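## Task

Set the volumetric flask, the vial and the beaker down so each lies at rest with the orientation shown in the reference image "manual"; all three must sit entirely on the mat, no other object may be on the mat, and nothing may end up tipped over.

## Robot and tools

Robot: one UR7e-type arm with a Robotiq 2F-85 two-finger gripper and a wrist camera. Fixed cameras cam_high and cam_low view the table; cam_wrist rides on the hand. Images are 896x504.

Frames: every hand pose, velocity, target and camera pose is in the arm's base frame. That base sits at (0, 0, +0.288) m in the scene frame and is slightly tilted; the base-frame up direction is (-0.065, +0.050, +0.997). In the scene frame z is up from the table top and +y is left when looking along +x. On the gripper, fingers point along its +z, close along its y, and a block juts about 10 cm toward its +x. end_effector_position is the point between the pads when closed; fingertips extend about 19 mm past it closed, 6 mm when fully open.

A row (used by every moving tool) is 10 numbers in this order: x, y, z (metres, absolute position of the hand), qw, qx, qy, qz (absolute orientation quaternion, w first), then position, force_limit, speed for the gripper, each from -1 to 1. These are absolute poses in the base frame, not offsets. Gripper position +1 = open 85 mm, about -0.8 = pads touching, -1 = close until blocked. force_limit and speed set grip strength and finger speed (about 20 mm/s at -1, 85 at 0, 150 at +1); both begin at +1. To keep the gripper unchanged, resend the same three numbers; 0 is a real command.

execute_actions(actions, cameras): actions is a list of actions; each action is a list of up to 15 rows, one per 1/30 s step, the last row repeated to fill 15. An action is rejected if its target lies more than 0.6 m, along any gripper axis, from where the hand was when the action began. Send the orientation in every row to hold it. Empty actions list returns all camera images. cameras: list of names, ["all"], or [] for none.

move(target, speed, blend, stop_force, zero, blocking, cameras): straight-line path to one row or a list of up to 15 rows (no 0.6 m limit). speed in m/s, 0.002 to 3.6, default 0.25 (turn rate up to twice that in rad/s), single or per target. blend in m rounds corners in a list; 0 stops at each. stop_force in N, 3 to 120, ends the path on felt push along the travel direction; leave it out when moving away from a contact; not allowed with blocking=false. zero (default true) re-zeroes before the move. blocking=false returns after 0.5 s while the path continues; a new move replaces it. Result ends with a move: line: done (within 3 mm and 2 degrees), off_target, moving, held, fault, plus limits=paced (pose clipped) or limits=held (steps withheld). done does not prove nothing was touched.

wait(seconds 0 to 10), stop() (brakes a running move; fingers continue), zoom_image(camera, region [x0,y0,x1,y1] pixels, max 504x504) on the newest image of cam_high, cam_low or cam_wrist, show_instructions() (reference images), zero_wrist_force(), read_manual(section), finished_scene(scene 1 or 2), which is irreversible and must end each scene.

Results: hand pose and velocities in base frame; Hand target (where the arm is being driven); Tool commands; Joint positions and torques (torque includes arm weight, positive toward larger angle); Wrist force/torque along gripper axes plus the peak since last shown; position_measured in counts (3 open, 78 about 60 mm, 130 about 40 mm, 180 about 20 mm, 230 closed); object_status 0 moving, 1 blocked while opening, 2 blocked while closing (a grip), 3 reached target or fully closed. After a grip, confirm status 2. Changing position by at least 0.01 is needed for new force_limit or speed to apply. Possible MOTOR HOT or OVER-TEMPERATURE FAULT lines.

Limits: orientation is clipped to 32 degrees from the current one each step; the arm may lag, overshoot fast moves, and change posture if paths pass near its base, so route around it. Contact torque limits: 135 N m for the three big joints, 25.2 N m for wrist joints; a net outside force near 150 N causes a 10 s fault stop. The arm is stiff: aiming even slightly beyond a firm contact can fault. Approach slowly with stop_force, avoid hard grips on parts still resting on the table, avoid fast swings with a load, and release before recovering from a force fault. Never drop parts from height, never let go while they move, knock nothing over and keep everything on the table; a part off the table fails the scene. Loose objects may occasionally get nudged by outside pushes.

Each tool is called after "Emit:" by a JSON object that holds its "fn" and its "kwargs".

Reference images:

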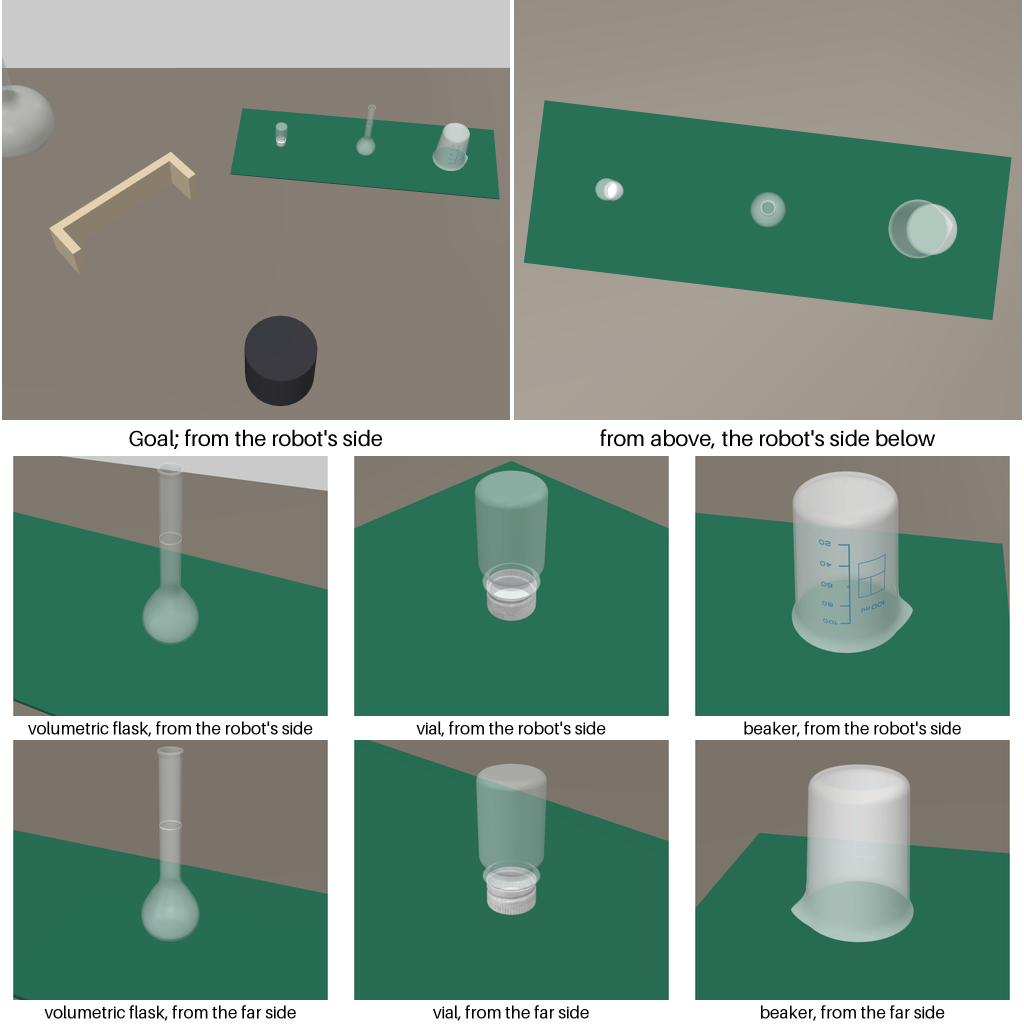

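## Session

Emit:
{"fn": "execute_actions", "kwargs": {"actions": []}}

Scene clock: 0.00 s.
end_effector_position=(+0.3032, -0.0806, -0.0353) position_measured=3 object_status=3 end_effector_quat_wxyz=(-0.026, +0.629, +0.770, +0.105)
Joint positions: [-0.883 -1.507 2.68 -2.651 -1.375 0.478]
Joint velocities: within noise
Joint torques (N m): no reading
Motor temperatures (°C): [28 35 36 37 54 39]
Wrist force (N): no reading
Wrist torque (N m): no reading
Wrist force, peak (N): no reading
Hand target: +0.3032, -0.0806, -0.0353; -0.026, +0.629, +0.770, +0.105
Tool commands: gripper/position=+1.0 gripper/force_limit=+1.0 gripper/speed=+1.0
camera_calibration:
cam_wrist: T_world_to_cam=[[0.976574, 0.173537, 0.127228, -0.268523], [0.152778, -0.975556, 0.157955, -0.101544], [0.151529, -0.134817, -0.979216, 0.0377248], [0, 0, 0, 1]] pos_world=[0.27203, -0.0473775, 0.0871438]

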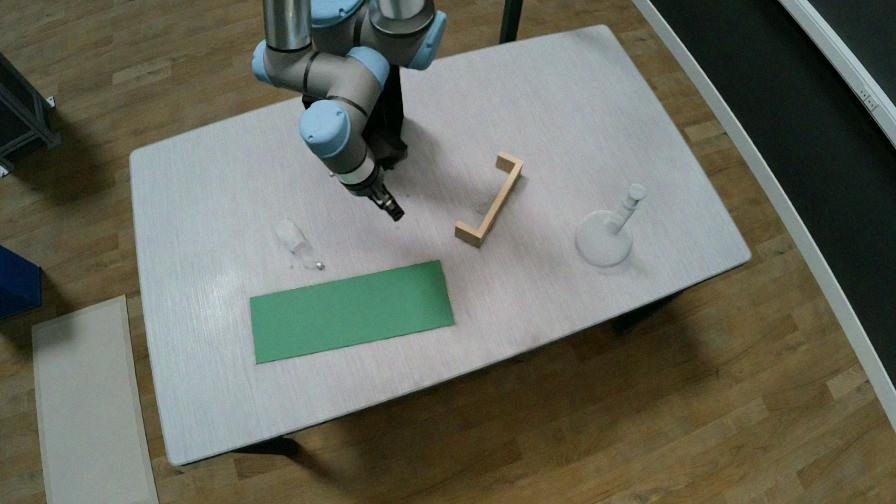

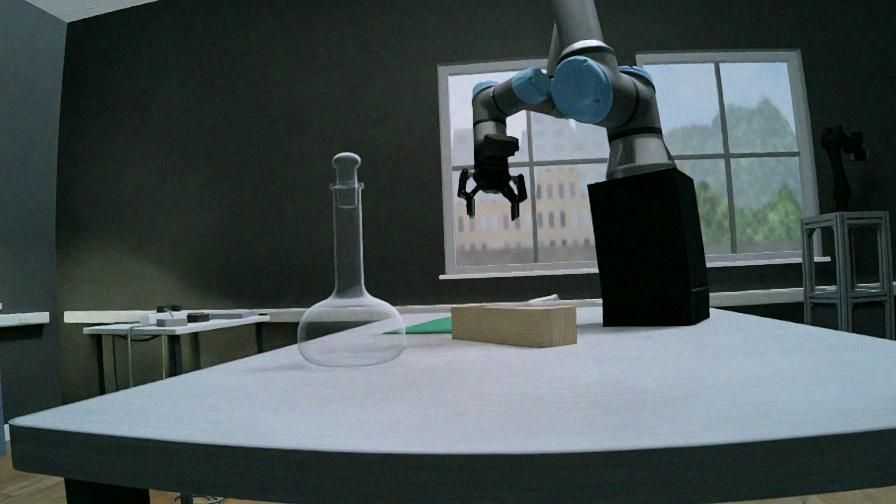

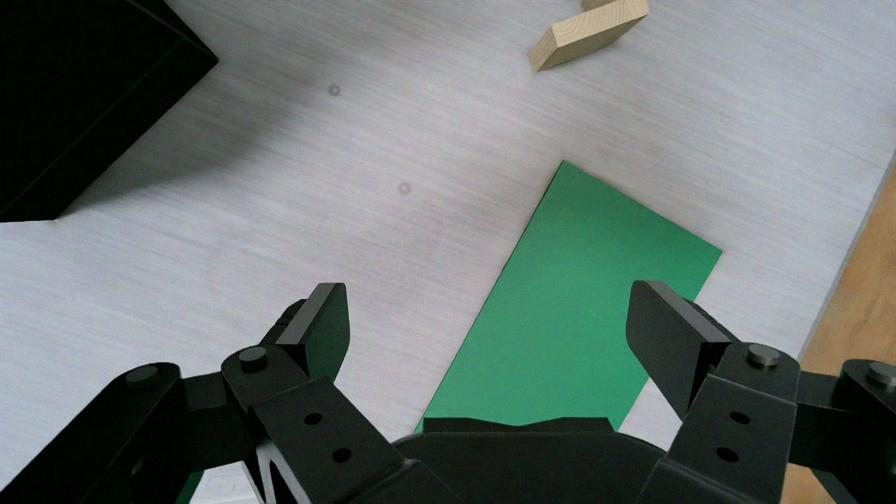

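Emit:
{"fn": "zoom_image", "kwargs": {"camera": "cam_high", "region": [240, 190, 360, 290]}}

Emit:
{"fn": "zoom_image", "kwargs": {"camera": "cam_high", "region": [440, 130, 660, 290]}}

Emit:
{"fn": "zoom_image", "kwargs": {"camera": "cam_low", "region": [440, 270, 620, 370]}}

Emit:
{"fn": "zoom_image", "kwargs": {"camera": "cam_high", "region": [240, 250, 470, 370]}}

Scaled by 4.200 from the camera's 896x504 image, which has a finer 1280x720 frame.

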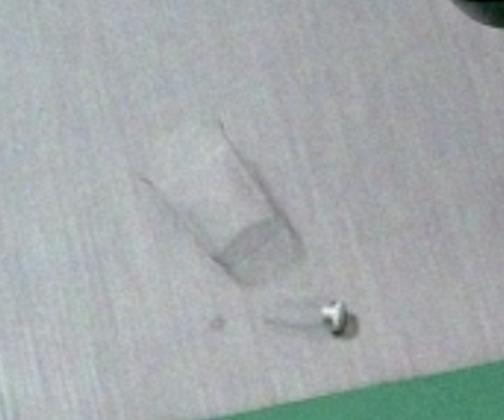

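Scaled by 2.291 from the camera's 896x504 image, which has a finer 1280x720 frame.

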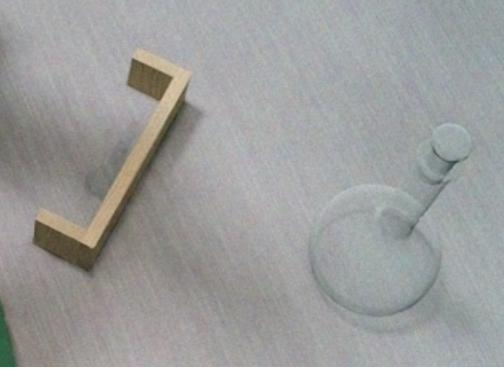

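Scaled by 2.800 from the camera's 896x504 image, which has a finer 1280x720 frame.

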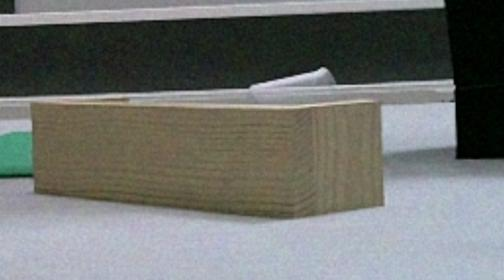

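Scaled by 2.191 from the camera's 896x504 image, which has a finer 1280x720 frame.

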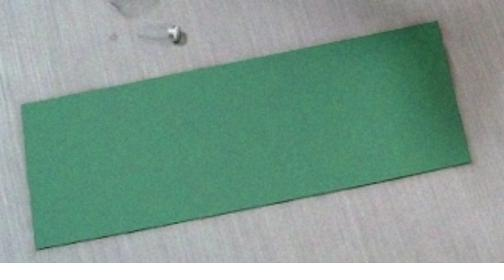

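Emit:
{"fn": "move", "kwargs": {"target": [0.3845, 0.1653, -0.0515, 0.022, 0.994, -0.099, 0.035, 0.2, -1, 0], "speed": 0.5, "cameras": ["cam_wrist"]}}

Emit:
{"fn": "zoom_image", "kwargs": {"camera": "cam_wrist", "region": [300, 80, 700, 420]}}

Emit:
{"fn": "move", "kwargs": {"target": [0.2835, -0.2833, -0.0353, 0.022, 0.994, -0.099, 0.035, 0.2, -1, 0], "speed": 0.5, "cameras": ["cam_wrist"]}}

Emit:
{"fn": "zoom_image", "kwargs": {"camera": "cam_wrist", "region": [300, 80, 700, 420]}}

Scene clock: 3.50 s.
end_effector_position=(+0.3845, +0.1653, -0.0515) position_measured=104 object_status=3 end_effector_quat_wxyz=(+0.022, +0.994, -0.099, +0.035)
Joint positions: [0.119 -1.231 2.423 -2.822 -1.629 3.457]
Joint torques (N m): [11.75 -21.94 -18.14 -0.58 -2.44 1.67]
Wrist force (N): [0.2 0.1 0.7]
Wrist torque (N m): [0.03 -0.03 -0.08]
Wrist force, peak (N): [0.0 0.2 0.8]
Hand target: +0.3845, +0.1653, -0.0515; +0.022, +0.994, -0.099, +0.035
Off the commanded pose: 0.000 m, 0 deg.
move: done
camera_calibration:
cam_wrist: T_world_to_cam=[[-0.210728, -0.976865, 0.0364472, 0.253404], [-0.942436, 0.212921, 0.257837, 0.358307], [-0.259632, 0.0199842, -0.965501, 0.175858], [0, 0, 0, 1]] pos_world=[0.436739, 0.167736, 0.0681707]
Images, in order (width x height): cam_wrist 896x504.

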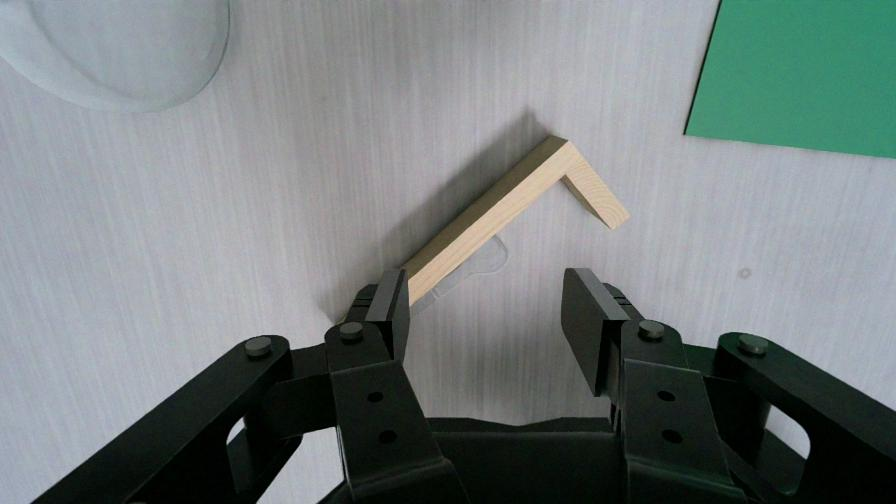

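Scaled by 1.260 from the camera's 896x504 image, which has a finer 1280x720 frame.

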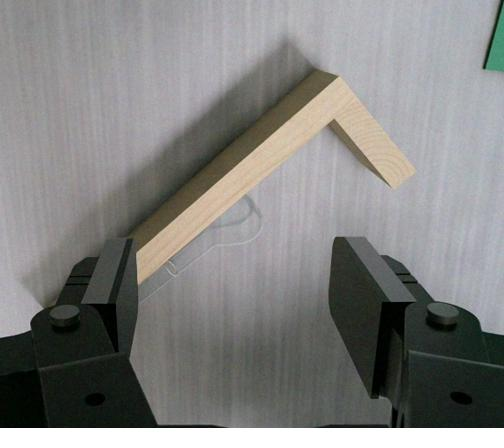

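Scene clock: 5.43 s.
end_effector_position=(+0.2835, -0.2831, -0.0352) position_measured=104 object_status=3 end_effector_quat_wxyz=(+0.022, +0.994, -0.099, +0.035)
Joint positions: [-1.15 -1.326 2.496 -2.815 -1.532 2.191]
Joint torques (N m): [-9.86 -18.54 -19.09 0.06 2.14 -1.85]
Wrist force (N): [0.0 0.3 0.5]
Wrist torque (N m): [0.06 -0.01 0.06]
Wrist force, peak (N): [-0.6 2.8 0.0]
Hand target: +0.2835, -0.2833, -0.0353; +0.022, +0.994, -0.099, +0.035
Off the commanded pose: 0.000 m, 0 deg.
move: done
camera_calibration:
cam_wrist: T_world_to_cam=[[-0.211158, -0.976758, 0.0368143, -0.206351], [-0.942286, 0.213428, 0.257964, 0.354499], [-0.259825, 0.0197815, -0.965453, 0.174242], [0, 0, 0, 1]] pos_world=[0.335739, -0.280662, 0.0843715]
Images, in order (width x height): cam_wrist 896x504.

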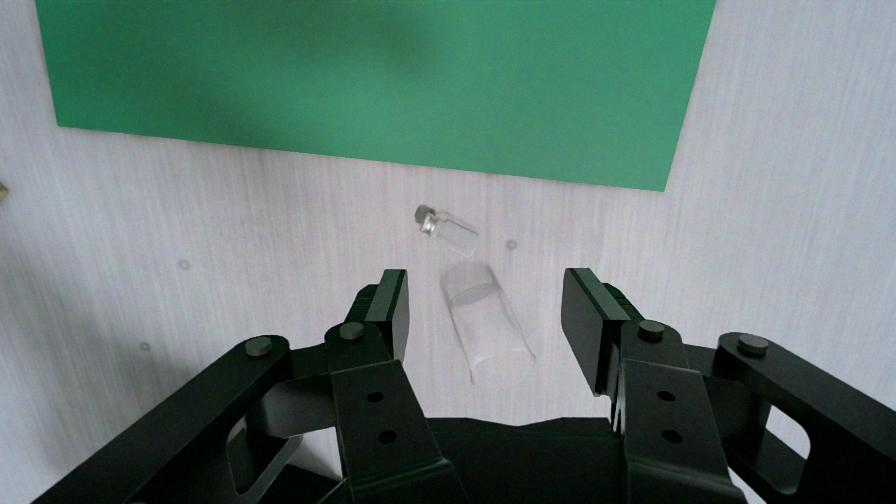

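Scaled by 1.260 from the camera's 896x504 image, which has a finer 1280x720 frame.

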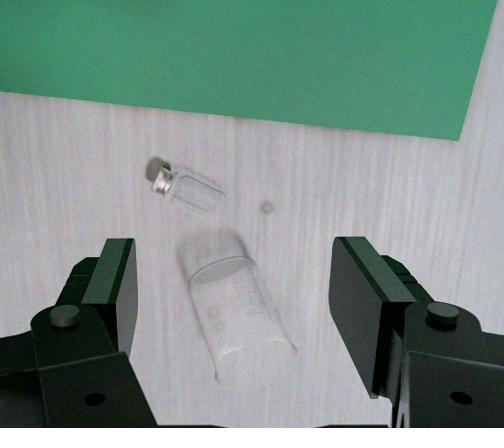

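Emit:
{"fn": "move", "kwargs": {"target": [0.235, -0.285, -0.12, 0.0279, 0.9961, 0.0752, 0.0307, 0.7, -1, 0], "speed": 0.3, "cameras": ["cam_wrist"]}}

Emit:
{"fn": "zoom_image", "kwargs": {"camera": "cam_wrist", "region": [330, 130, 630, 430]}}

Emit:
{"fn": "zoom_image", "kwargs": {"camera": "cam_low", "region": [500, 280, 600, 320]}}

Scene clock: 9.37 s.
end_effector_position=(+0.2350, -0.2850, -0.1200) position_measured=41 object_status=3 end_effector_quat_wxyz=(+0.028, +0.996, +0.075, +0.031)
Joint positions: [-1.287 -1.007 2.589 -3.221 -1.522 1.706]
Joint torques (N m): [-10.02 -20.94 8 -5.06 2.42 -2.09]
Wrist force (N): [0.1 0.2 0.3]
Wrist torque (N m): [0.07 -0.02 0.07]
Wrist force, peak (N): [-0.7 0.2 1.1]
Hand target: +0.2350, -0.2850, -0.1200; +0.028, +0.996, +0.075, +0.031
Off the commanded pose: 0.000 m, 0 deg.
move: done
camera_calibration:
cam_wrist: T_world_to_cam=[[0.135348, -0.988975, 0.0600862, -0.297446], [-0.954996, -0.114062, 0.273812, 0.242649], [-0.263939, -0.0944419, -0.959905, 0.0489654], [0, 0, 0, 1]] pos_world=[0.284911, -0.261865, -0.00156549]
Images, in order (width x height): cam_wrist 896x504.

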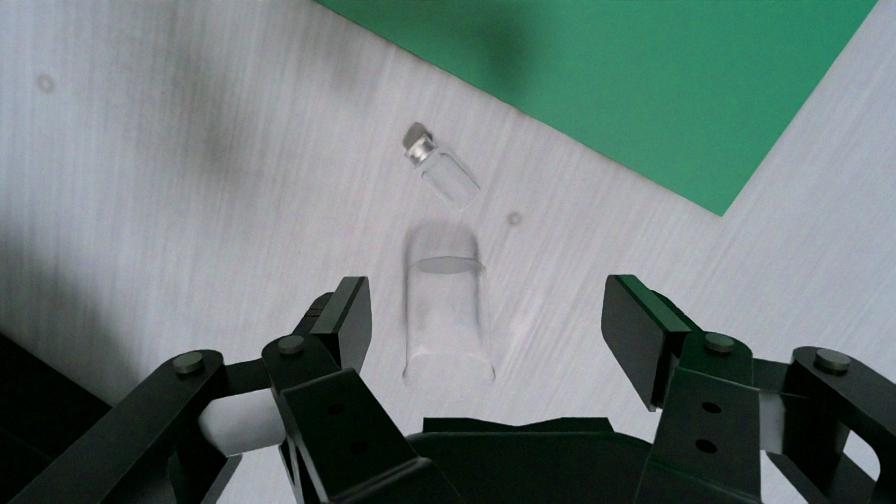

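Scaled by 1.680 from the camera's 896x504 image, which has a finer 1280x720 frame.

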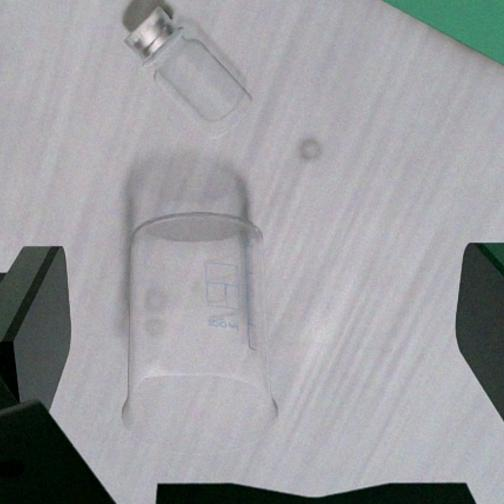

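This scene's latest camera images include none from cam_low. They are from: cam_wrist. cam_low's image comes with the result of a call that names it in "cameras".

Emit:
{"fn": "zoom_image", "kwargs": {"camera": "cam_wrist", "region": [395, 215, 505, 400]}}

Emit:
{"fn": "zoom_image", "kwargs": {"camera": "cam_wrist", "region": [440, 275, 490, 345]}}

Scaled by 2.724 from the camera's 896x504 image, which has a finer 1280x720 frame.

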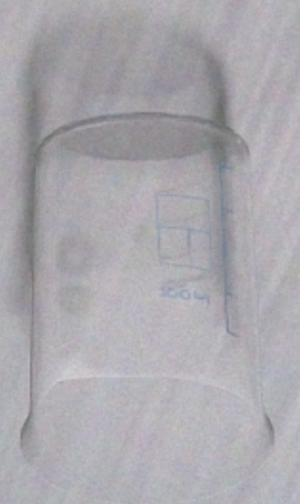

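Scaled by 7.200 from the camera's 896x504 image, which has a finer 1280x720 frame.

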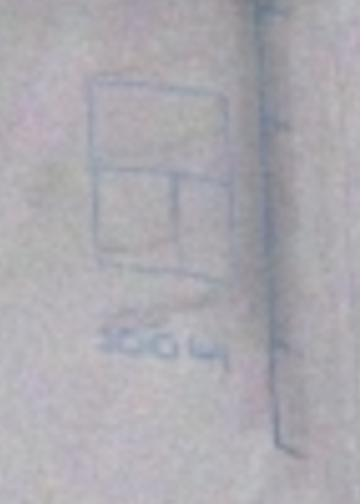

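Emit:
{"fn": "move", "kwargs": {"target": [[0.2170, -0.2744, -0.1675, 0.0482, 0.9696, 0.0720, -0.2282, 0.7, -1, 0],[0.1820, -0.2845, -0.2365, 0.0482, 0.9696, 0.0720, -0.2282, 0.7, -1, 0]], "speed": [0.2, 0.08], "cameras": ["cam_wrist"]}}

Scene clock: 14.07 s.
end_effector_position=(+0.1820, -0.2845, -0.2364) position_measured=41 object_status=3 end_effector_quat_wxyz=(+0.048, +0.970, +0.072, -0.228)
Joint positions: [-1.06 -0.547 2.372 -3.28 -2.029 1.96]
Joint torques (N m): [-8.36 -32.79 -2.63 -4.31 -3.2 -1.75]
Wrist force (N): [-0.8 -0.1 1.9]
Wrist torque (N m): [0.06 0.14 0.13]
Wrist force, peak (N): [-0.8 0.0 2.2]
Hand target: +0.1820, -0.2845, -0.2365; +0.048, +0.970, +0.072, -0.228
Off the commanded pose: 0.000 m, 0 deg.
move: done
camera_calibration:
cam_wrist: T_world_to_cam=[[0.150575, -0.98633, 0.0669327, -0.283085], [-0.69443, -0.0573385, 0.717272, 0.297513], [-0.70363, -0.154483, -0.693571, 0.0492621], [0, 0, 0, 1]] pos_world=[0.28389, -0.254546, -0.160284]
Images, in order (width x height): cam_wrist 896x504.

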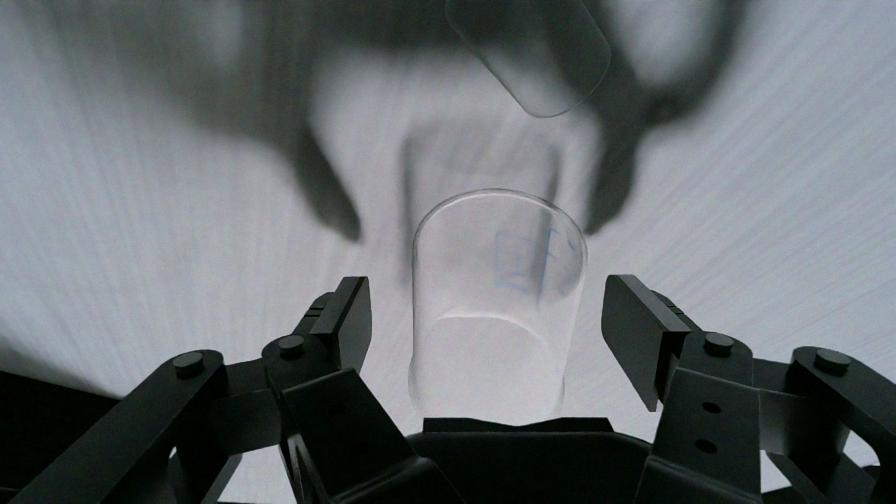

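Emit:
{"fn": "move", "kwargs": {"target": [[0.1820, -0.2845, -0.2365, 0.0482, 0.9696, 0.0720, -0.2282, -1, -1, -1],[0.1778, -0.2748, -0.1028, 0.0482, 0.9696, 0.0720, -0.2282, -1, -1, -1],[0.3500, -0.3822, -0.1062, 0.2094, 0.7722, -0.3424, 0.4921, -1, -1, -1]], "speed": [0.1,0.12,0.3], "blend": [0,0.02,0], "cameras": ["cam_wrist","cam_high","cam_low"]}}

Emit:
{"fn": "zoom_image", "kwargs": {"camera": "cam_low", "region": [370, 180, 590, 340]}}

Scene clock: 20.83 s.
end_effector_position=(+0.3500, -0.3822, -0.1062) position_measured=106 object_status=2 end_effector_quat_wxyz=(+0.209, +0.773, -0.342, +0.492) end_effector_velocity=(+0.000, +0.000, +0.000) end_effector_angular_velocity=(-0.001, -0.001, -0.003)
Joint positions: [-1.322 -0.199 2.338 -4.785 -1.12 2.925]
Joint velocities: [0.002 0.002 -0.002 -0.002 -0.005 0.003]
Joint torques (N m): [8.85 -30.52 2.21 -5.4 -1.84 1.28]
Wrist force (N): [-0.1 1.1 -1.1]
Wrist torque (N m): [0.16 -0.07 -0.23]
Wrist force, peak (N): [-2.9 0.9 -7.9]
Hand target: +0.3500, -0.3822, -0.1062; +0.209, +0.772, -0.342, +0.492
Off the commanded pose: 0.000 m, 0 deg.
move: done
camera_calibration:
cam_wrist: T_world_to_cam=[[-0.739088, -0.673151, -0.0248298, 0.00779833], [-0.459571, 0.530851, -0.712034, 0.305913], [0.492487, -0.514844, -0.701706, -0.314609], [0, 0, 0, 1]] pos_world=[0.301293, -0.31912, -0.00274855]

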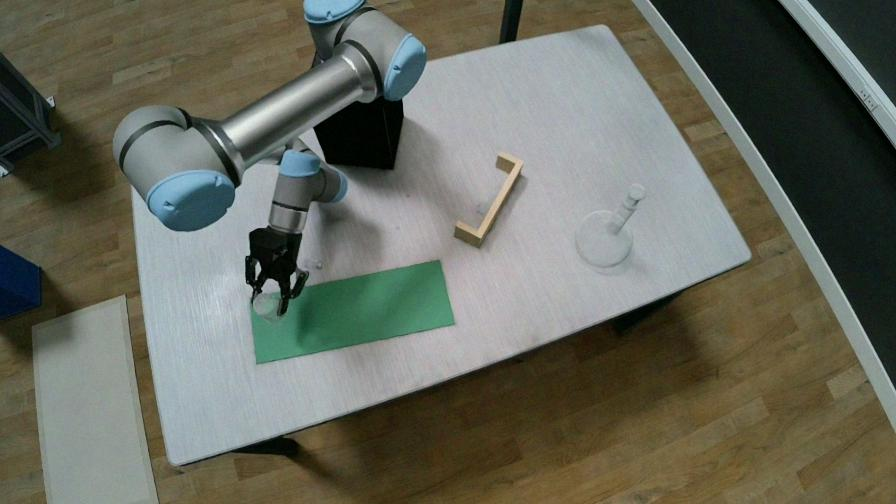

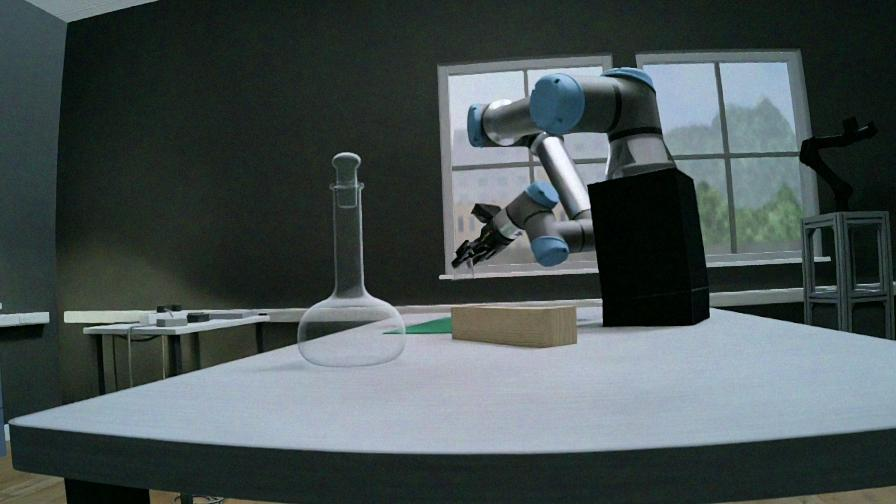

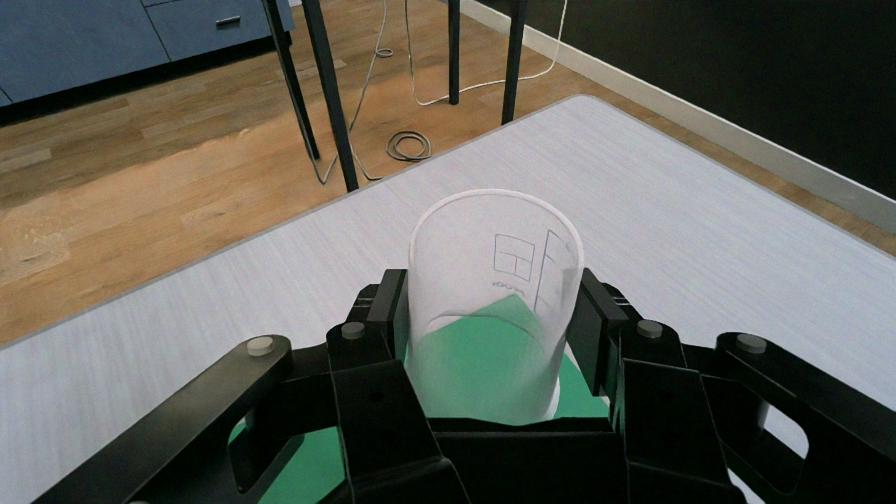

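Scaled by 2.291 from the camera's 896x504 image, which has a finer 1280x720 frame.

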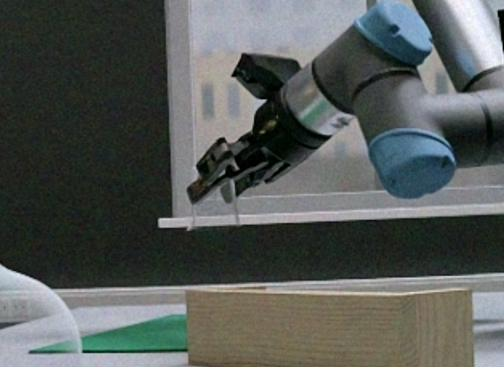

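Emit:
{"fn": "move", "kwargs": {"target": [0.3553, -0.3864, -0.1879, 0.2094, 0.7722, -0.3424, 0.4921, -1, -1, -1], "speed": 0.12}}

Emit:
{"fn": "move", "kwargs": {"target": [0.3569, -0.3876, -0.2120, 0.2094, 0.7722, -0.3424, 0.4921, -1, -1, -1], "speed": 0.008, "stop_force": 3, "cameras": ["cam_wrist","cam_low"]}}

Emit:
{"fn": "zoom_image", "kwargs": {"camera": "cam_low", "region": [370, 220, 590, 340]}}

Scene clock: 22.40 s.
end_effector_position=(+0.3553, -0.3864, -0.1878) position_measured=106 object_status=2 end_effector_quat_wxyz=(+0.209, +0.772, -0.342, +0.492)
Joint positions: [-1.306 -0.005 2.145 -4.791 -1.134 2.934]
Joint torques (N m): [7.79 -29.74 3.37 -0.55 -1.68 1.33]
Wrist force (N): [0.2 1.0 -1.0]
Wrist torque (N m): [0.16 -0.10 -0.23]
Wrist force, peak (N): [1.0 0.9 -1.4]
Hand target: +0.3553, -0.3864, -0.1879; +0.209, +0.772, -0.342, +0.492
Off the commanded pose: 0.000 m, 0 deg.
move: done

Scene clock: 25.97 s.
end_effector_position=(+0.3565, -0.3873, -0.2064) position_measured=106 object_status=2 end_effector_quat_wxyz=(+0.209, +0.772, -0.342, +0.492)
Joint positions: [-1.303 0.036 2.098 -4.785 -1.138 2.936]
Joint torques (N m): [-7.14 -44.34 19.52 -4.66 1.64 -0.66]
Wrist force (N): [2.3 1.3 -2.3]
Wrist torque (N m): [0.17 -0.10 -0.25]
Wrist force, peak (N): [3.4 1.0 -3.5]
Hand target: +0.3565, -0.3873, -0.2064; +0.209, +0.772, -0.342, +0.492
Off the commanded pose: 0.006 m, 0 deg.
move: contact
camera_calibration:
cam_wrist: T_world_to_cam=[[-0.739184, -0.673043, -0.0248959, 0.00681346], [-0.459317, 0.5308, -0.712236, 0.240192], [0.49258, -0.515038, -0.701499, -0.390866], [0, 0, 0, 1]] pos_world=[0.307894, -0.324219, -0.102949]
Images, in order (width x height): cam_low 896x504, cam_wrist 896x504.

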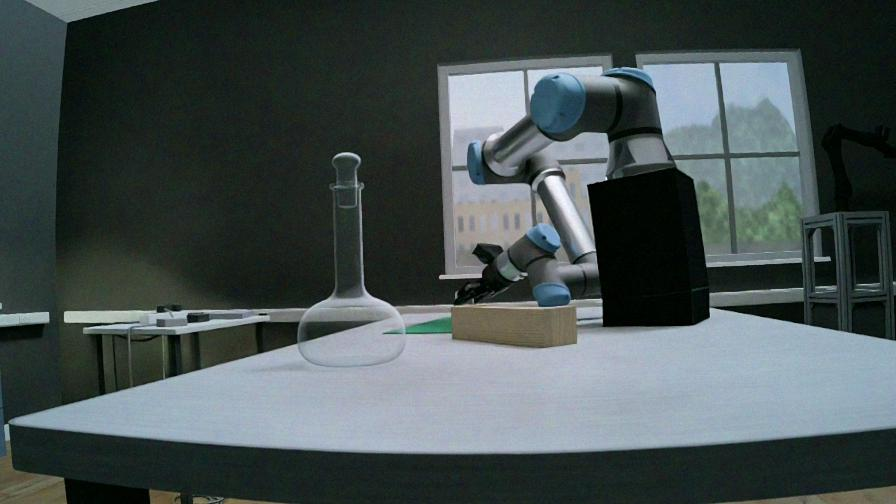

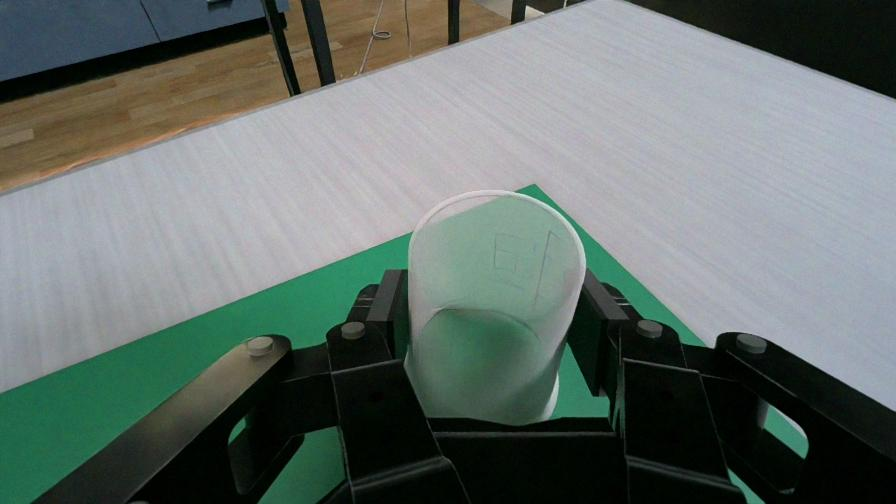

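Scaled by 2.291 from the camera's 896x504 image, which has a finer 1280x720 frame.

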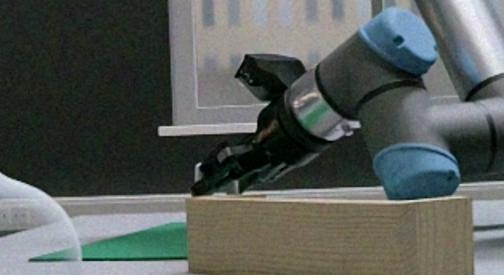

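Emit:
{"fn": "move", "kwargs": {"target": [[0.3565, -0.3873, -0.2064, 0.2094, 0.7722, -0.3424, 0.4921, 0.6, -1, -1],[0.2948, -0.3212, -0.1637, 0.2094, 0.7722, -0.3424, 0.4921, 0.6, -1, -1],[0.26, -0.29, -0.03, 0.06, 0.96, -0.26, 0.05, 0.6, -1, -1]], "speed": [0.1,0.1,0.3], "cameras": ["cam_wrist","cam_high"]}}

Emit:
{"fn": "zoom_image", "kwargs": {"camera": "cam_wrist", "region": [200, 0, 600, 300]}}

Scene clock: 28.40 s.
end_effector_position=(+0.3404, -0.3696, -0.1950) position_measured=53 object_status=3 end_effector_quat_wxyz=(+0.210, +0.772, -0.343, +0.492)
Joint positions: [-1.348 0.053 2.167 -4.861 -1.099 2.912]
Joint torques (N m): [6.56 -43.64 1.94 -0.37 -1.84 1.46]
Wrist force (N): [0.4 1.1 -1.0]
Wrist torque (N m): [0.16 -0.11 -0.23]
Wrist force, peak (N): [0.5 1.2 -4.5]
Hand target: +0.3404, -0.3697, -0.1950; +0.210, +0.772, -0.343, +0.492
Off the commanded pose: 0.200 m, 59 deg.
move: held (a check stopped the path); path passed 1 of 3 targets; limits=held
pose unreachable: on one or more control steps of this call, first in action 0 (counted from 0), an arm could not follow its commanded pose, so it was not sent that pose on those steps. It may still have moved: this result reports where it is.
cause: moving toward the commanded pose would bring two parts of the arm too close to each other (its base or mounting and another part of the arm, with joints 1 (shoulder pan) to 3 (elbow) between them, 21 mm apart when it was first held).
camera_calibration:
cam_wrist: T_world_to_cam=[[-0.739801, -0.67237, -0.0247708, 0.00751205], [-0.45918, 0.531456, -0.711834, 0.23179], [0.49178, -0.515242, -0.70191, -0.365617], [0, 0, 0, 1]] pos_world=[0.291794, -0.306516, -0.0914477]
Images, in order (width x height): cam_high 896x504, cam_wrist 896x504.

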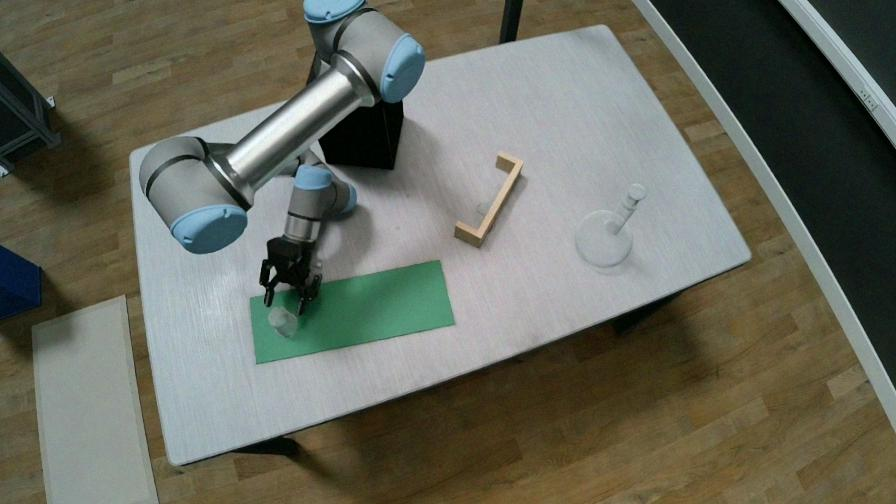

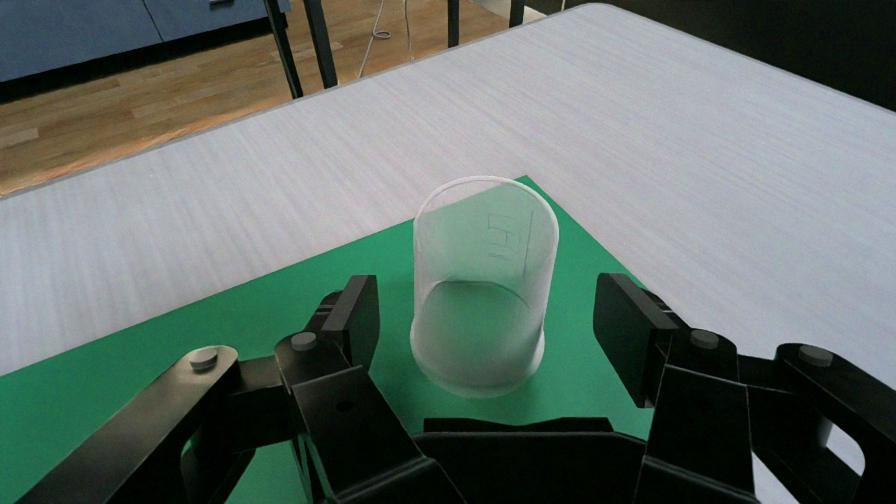

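Scaled by 1.260 from the camera's 896x504 image, which has a finer 1280x720 frame.

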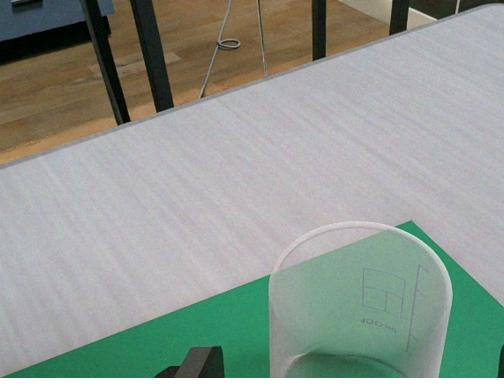

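Emit:
{"fn": "move", "kwargs": {"target": [[0.3400, -0.3630, -0.0750, 0.2094, 0.7722, -0.3424, 0.4921, 0.6, -1, -1],[0.3600, -0.34, -0.03, 0.022, 0.994, -0.099, 0.035, 0.6, -1, -1]], "speed": [0.1,0.3], "cameras": ["cam_wrist"]}}

Emit:
{"fn": "zoom_image", "kwargs": {"camera": "cam_wrist", "region": [300, 80, 700, 420]}}

Scene clock: 33.13 s.
end_effector_position=(+0.3600, -0.3400, -0.0300) position_measured=53 object_status=3 end_effector_quat_wxyz=(+0.022, +0.994, -0.099, +0.035)
Joint positions: [-1.046 -1.191 2.233 -2.69 -1.54 2.295]
Joint torques (N m): [9.15 -27.08 -22.02 -0.19 -2.09 -1.96]
Wrist force (N): [-0.1 0.0 0.4]
Wrist torque (N m): [0.02 0.02 0.06]
Wrist force, peak (N): [1.0 0.8 -1.4]
Hand target: +0.3600, -0.3400, -0.0300; +0.022, +0.994, -0.099, +0.035
Off the commanded pose: 0.000 m, 0 deg.
move: done
camera_calibration:
cam_wrist: T_world_to_cam=[[-0.211068, -0.976781, 0.0367419, -0.246009], [-0.942365, 0.213327, 0.25776, 0.437377], [-0.259613, 0.0197804, -0.96551, 0.200278], [0, 0, 0, 1]] pos_world=[0.412239, -0.337562, 0.0896711]
Images, in order (width x height): cam_wrist 896x504.

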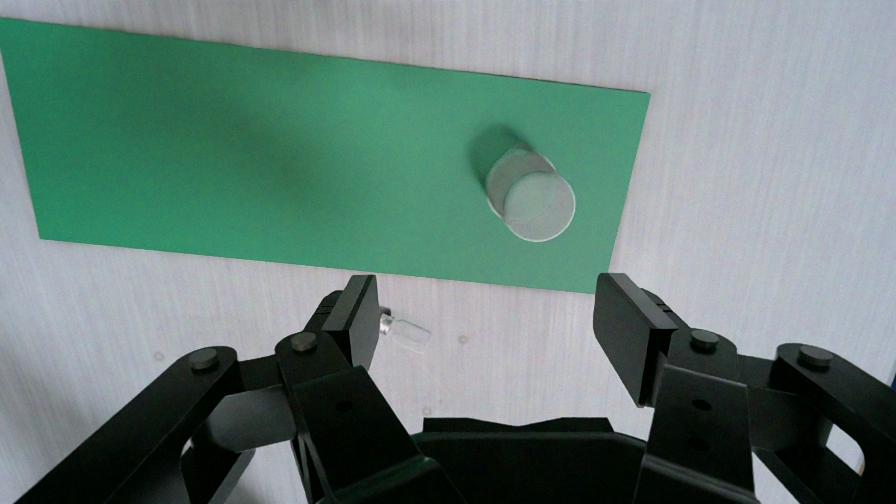

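Scaled by 1.260 from the camera's 896x504 image, which has a finer 1280x720 frame.

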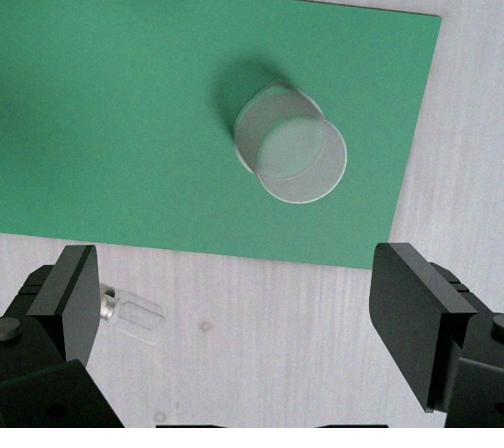

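Emit:
{"fn": "zoom_image", "kwargs": {"camera": "cam_wrist", "region": [460, 110, 600, 260]}}

Scaled by 3.360 from the camera's 896x504 image, which has a finer 1280x720 frame.

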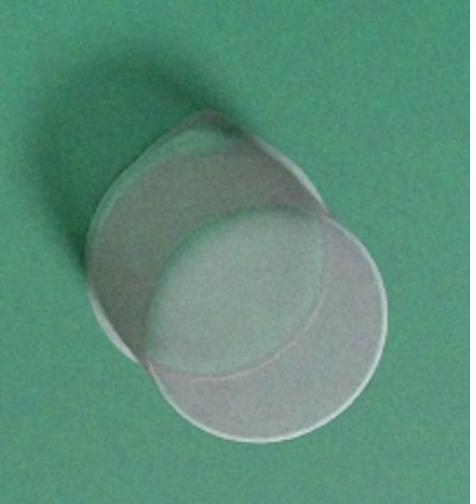

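Emit:
{"fn": "move", "kwargs": {"target": [[0.3567, -0.3863, -0.1255, 0.022, 0.994, -0.099, 0.035, 0.6, -1, -1],[0.3613, -0.3899, -0.1953, 0.022, 0.994, -0.099, 0.035, 0.6, -1, -1],[0.3613, -0.3899, -0.1953, 0.022, 0.994, -0.099, 0.035, -1, -1, -1]], "speed": [0.2,0.1,0.1], "cameras": ["cam_wrist"]}}

Scene clock: 37.53 s.
end_effector_position=(+0.3613, -0.3899, -0.1953) position_measured=110 object_status=0 end_effector_quat_wxyz=(+0.022, +0.994, -0.099, +0.035)
Joint positions: [-1.094 -0.709 2.098 -3.035 -1.536 2.247]
Joint torques (N m): [7.52 -36.93 -13.72 -4.52 -2.07 1.7]
Wrist force (N): [-0.2 0.3 -1.1]
Wrist torque (N m): [0.06 0.01 -0.10]
Wrist force, peak (N): [-0.1 0.5 1.5]
Hand target: +0.3613, -0.3899, -0.1953; +0.022, +0.994, -0.099, +0.035
Off the commanded pose: 0.000 m, 0 deg.
move: done
camera_calibration:
cam_wrist: T_world_to_cam=[[-0.211008, -0.9768, 0.0365697, -0.288448], [-0.942321, 0.213219, 0.258011, 0.491814], [-0.259822, 0.0199819, -0.96545, 0.0421731], [0, 0, 0, 1]] pos_world=[0.413539, -0.387463, -0.0756288]
Images, in order (width x height): cam_wrist 896x504.

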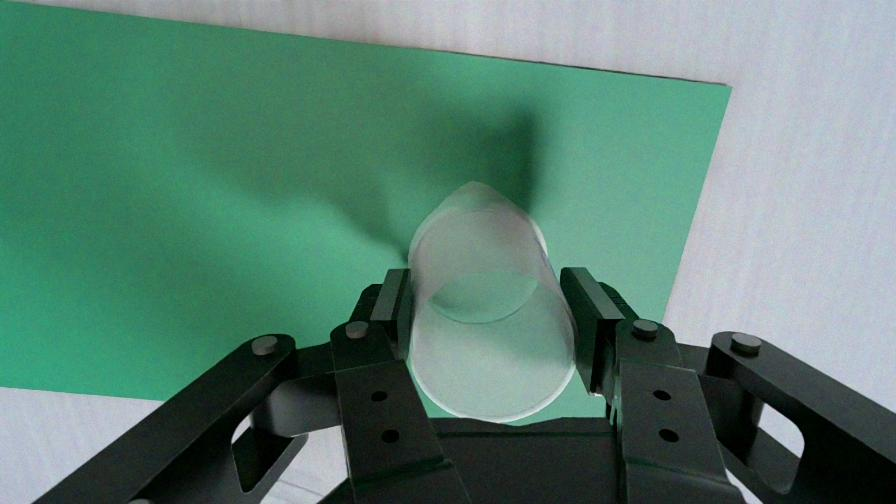

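Emit:
{"fn": "move", "kwargs": {"target": [[0.3600, -0.3889, -0.1754, 0.022, 0.994, -0.099, 0.035, -1, -1, -1],[0.3545, -0.3858, -0.1759, -0.0096, 0.6261, -0.7784, 0.0402, -1, -1, -1]], "speed": [0.08,0.3]}}

Emit:
{"fn": "move", "kwargs": {"target": [0.3561, -0.3870, -0.2008, -0.0096, 0.6261, -0.7784, 0.0402, -1, -1, -1], "speed": 0.01, "stop_force": 3, "cameras": ["cam_wrist"]}}

Scene clock: 41.90 s.
end_effector_position=(+0.3545, -0.3858, -0.1759) position_measured=110 object_status=2 end_effector_quat_wxyz=(+0.010, -0.626, +0.778, -0.040) end_effector_velocity=(+0.000, +0.000, +0.000) end_effector_angular_velocity=(+0.001, +0.000, -0.005)
Joint positions: [-1.103 -0.765 2.133 -3.013 -1.535 3.826]
Joint velocities: [-0.001 0 0 0 0 0.005]
Joint torques (N m): [8.67 -48.39 -4.89 -4.41 -2.37 1.81]
Wrist force (N): [-0.1 0.5 0.6]
Wrist torque (N m): [0.10 0.01 -0.09]
Wrist force, peak (N): [-0.1 0.4 -1.2]
Hand target: +0.3545, -0.3858, -0.1759; +0.010, -0.626, +0.779, -0.040
Off the commanded pose: 0.000 m, 0 deg.
move: done

Scene clock: 45.03 s.
end_effector_position=(+0.3558, -0.3868, -0.1958) position_measured=110 object_status=2 end_effector_quat_wxyz=(+0.010, -0.626, +0.779, -0.040)
Joint positions: [-1.101 -0.71 2.115 -3.05 -1.535 3.828]
Joint torques (N m): [1.58 -50.25 3.83 -0.17 -1.75 -0.2]
Wrist force (N): [-0.3 0.7 -2.2]
Wrist torque (N m): [0.05 0.00 -0.08]
Wrist force, peak (N): [-0.4 0.9 -4.7]
Hand target: +0.3558, -0.3868, -0.1958; +0.010, -0.626, +0.779, -0.040
Off the commanded pose: 0.005 m, 0 deg.
move: contact
camera_calibration:
cam_wrist: T_world_to_cam=[[-0.971522, 0.22496, -0.0744126, 0.427091], [0.193934, 0.935366, 0.29577, 0.368491], [0.13614, 0.272916, -0.952357, -0.000372535], [0, 0, 0, 1]] pos_world=[0.343517, -0.440651, -0.0775624]
Images, in order (width x height): cam_wrist 896x504.

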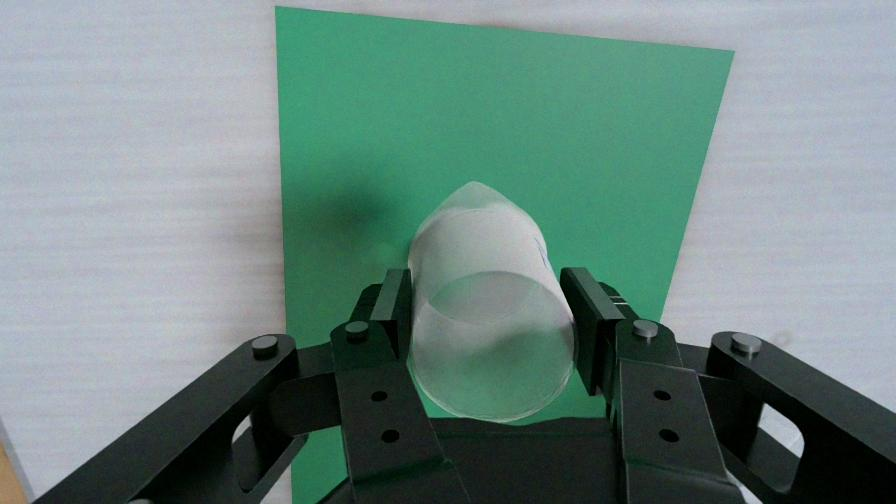

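Emit:
{"fn": "move", "kwargs": {"target": [[0.3558, -0.3868, -0.1958, -0.0096, 0.6261, -0.7784, 0.0402, 0.6, -1, -1],[0.3474, -0.3802, -0.0662, -0.0096, 0.6261, -0.7784, 0.0402, 0.6, -1, -1]], "speed": 0.15, "cameras": ["cam_wrist","cam_high"]}}

Emit:
{"fn": "move", "kwargs": {"target": [0.2206, -0.3068, -0.1664, 0.2578, -0.3834, 0.8840, 0.0655, 0.0, -1, 0], "speed": 0.3, "cameras": ["cam_wrist"]}}

Scene clock: 48.40 s.
end_effector_position=(+0.3474, -0.3802, -0.0664) position_measured=53 object_status=3 end_effector_quat_wxyz=(+0.010, -0.626, +0.779, -0.040)
Joint positions: [-1.111 -1.068 2.186 -2.763 -1.535 3.819]
Joint torques (N m): [-8.83 -45.83 -2.02 -0.26 2.39 -2.08]
Wrist force (N): [-0.3 0.3 0.2]
Wrist torque (N m): [0.08 0.05 0.06]
Wrist force, peak (N): [0.1 0.6 -2.3]
Hand target: +0.3474, -0.3802, -0.0662; +0.010, -0.626, +0.779, -0.040
Off the commanded pose: 0.000 m, 0 deg.
move: done
camera_calibration:
cam_wrist: T_world_to_cam=[[-0.971522, 0.22496, -0.0744126, 0.427202], [0.193934, 0.935366, 0.29577, 0.325719], [0.13614, 0.272916, -0.952357, 0.122314], [0, 0, 0, 1]] pos_world=[0.335217, -0.434151, 0.0519376]
Images, in order (width x height): cam_high 896x504, cam_wrist 896x504.

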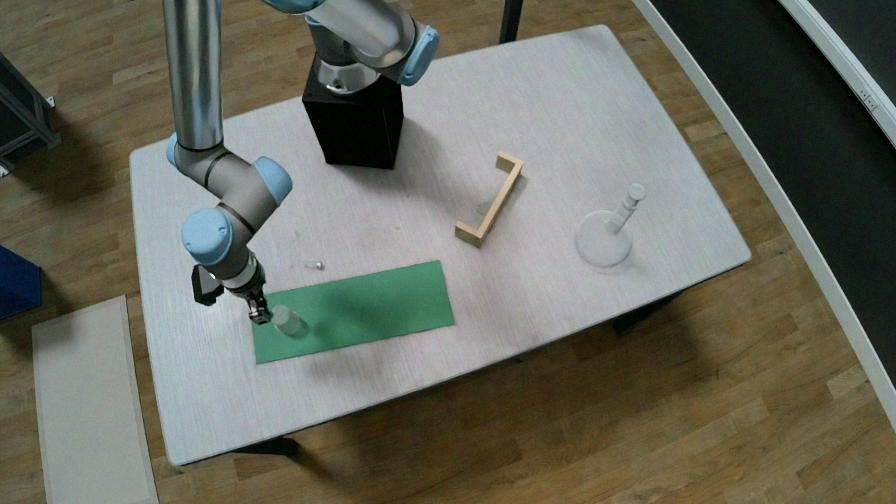

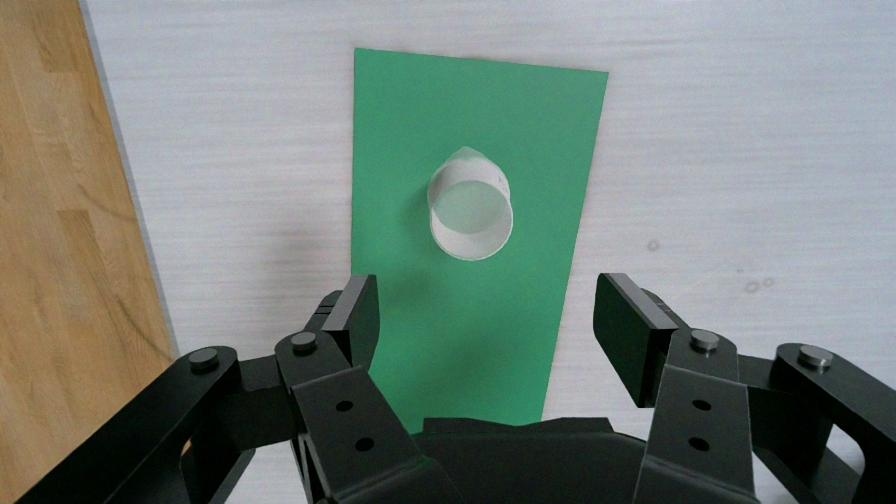

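Scene clock: 50.47 s.
end_effector_position=(+0.2207, -0.3068, -0.1663) position_measured=129 object_status=3 end_effector_quat_wxyz=(+0.258, -0.384, +0.884, +0.065)
Joint positions: [-1.615 -0.852 2.4 -2.751 -1.168 3.774]
Joint torques (N m): [-9.9 -26.51 7.35 0.82 3 -2.07]
Wrist force (N): [-0.6 0.2 1.5]
Wrist torque (N m): [0.09 0.12 0.13]
Wrist force, peak (N): [-0.2 0.6 2.0]
Hand target: +0.2206, -0.3068, -0.1664; +0.258, -0.384, +0.884, +0.066
Off the commanded pose: 0.000 m, 0 deg.
move: done
camera_calibration:
cam_wrist: T_world_to_cam=[[-0.705228, 0.705015, -0.0748741, 0.368542], [0.415849, 0.496869, 0.761703, 0.205181], [0.574215, 0.506038, -0.643586, 0.0504608], [0, 0, 0, 1]] pos_world=[0.145607, -0.387311, -0.0962164]
Images, in order (width x height): cam_wrist 896x504.

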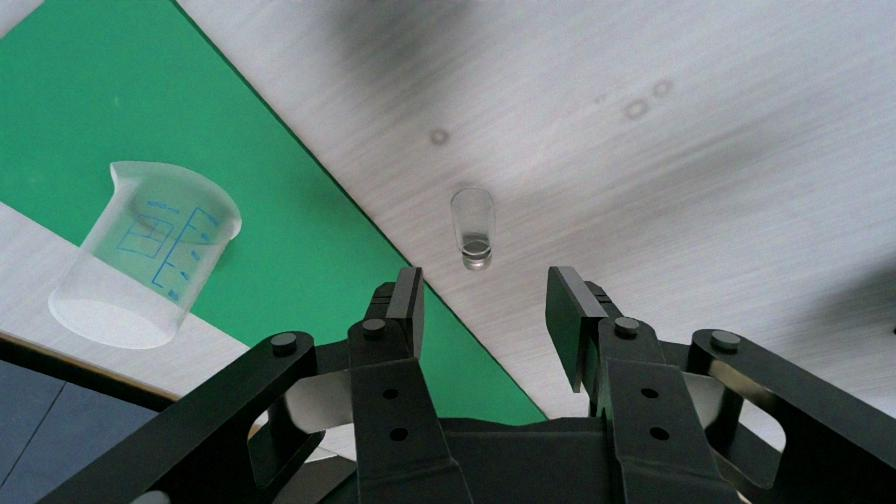

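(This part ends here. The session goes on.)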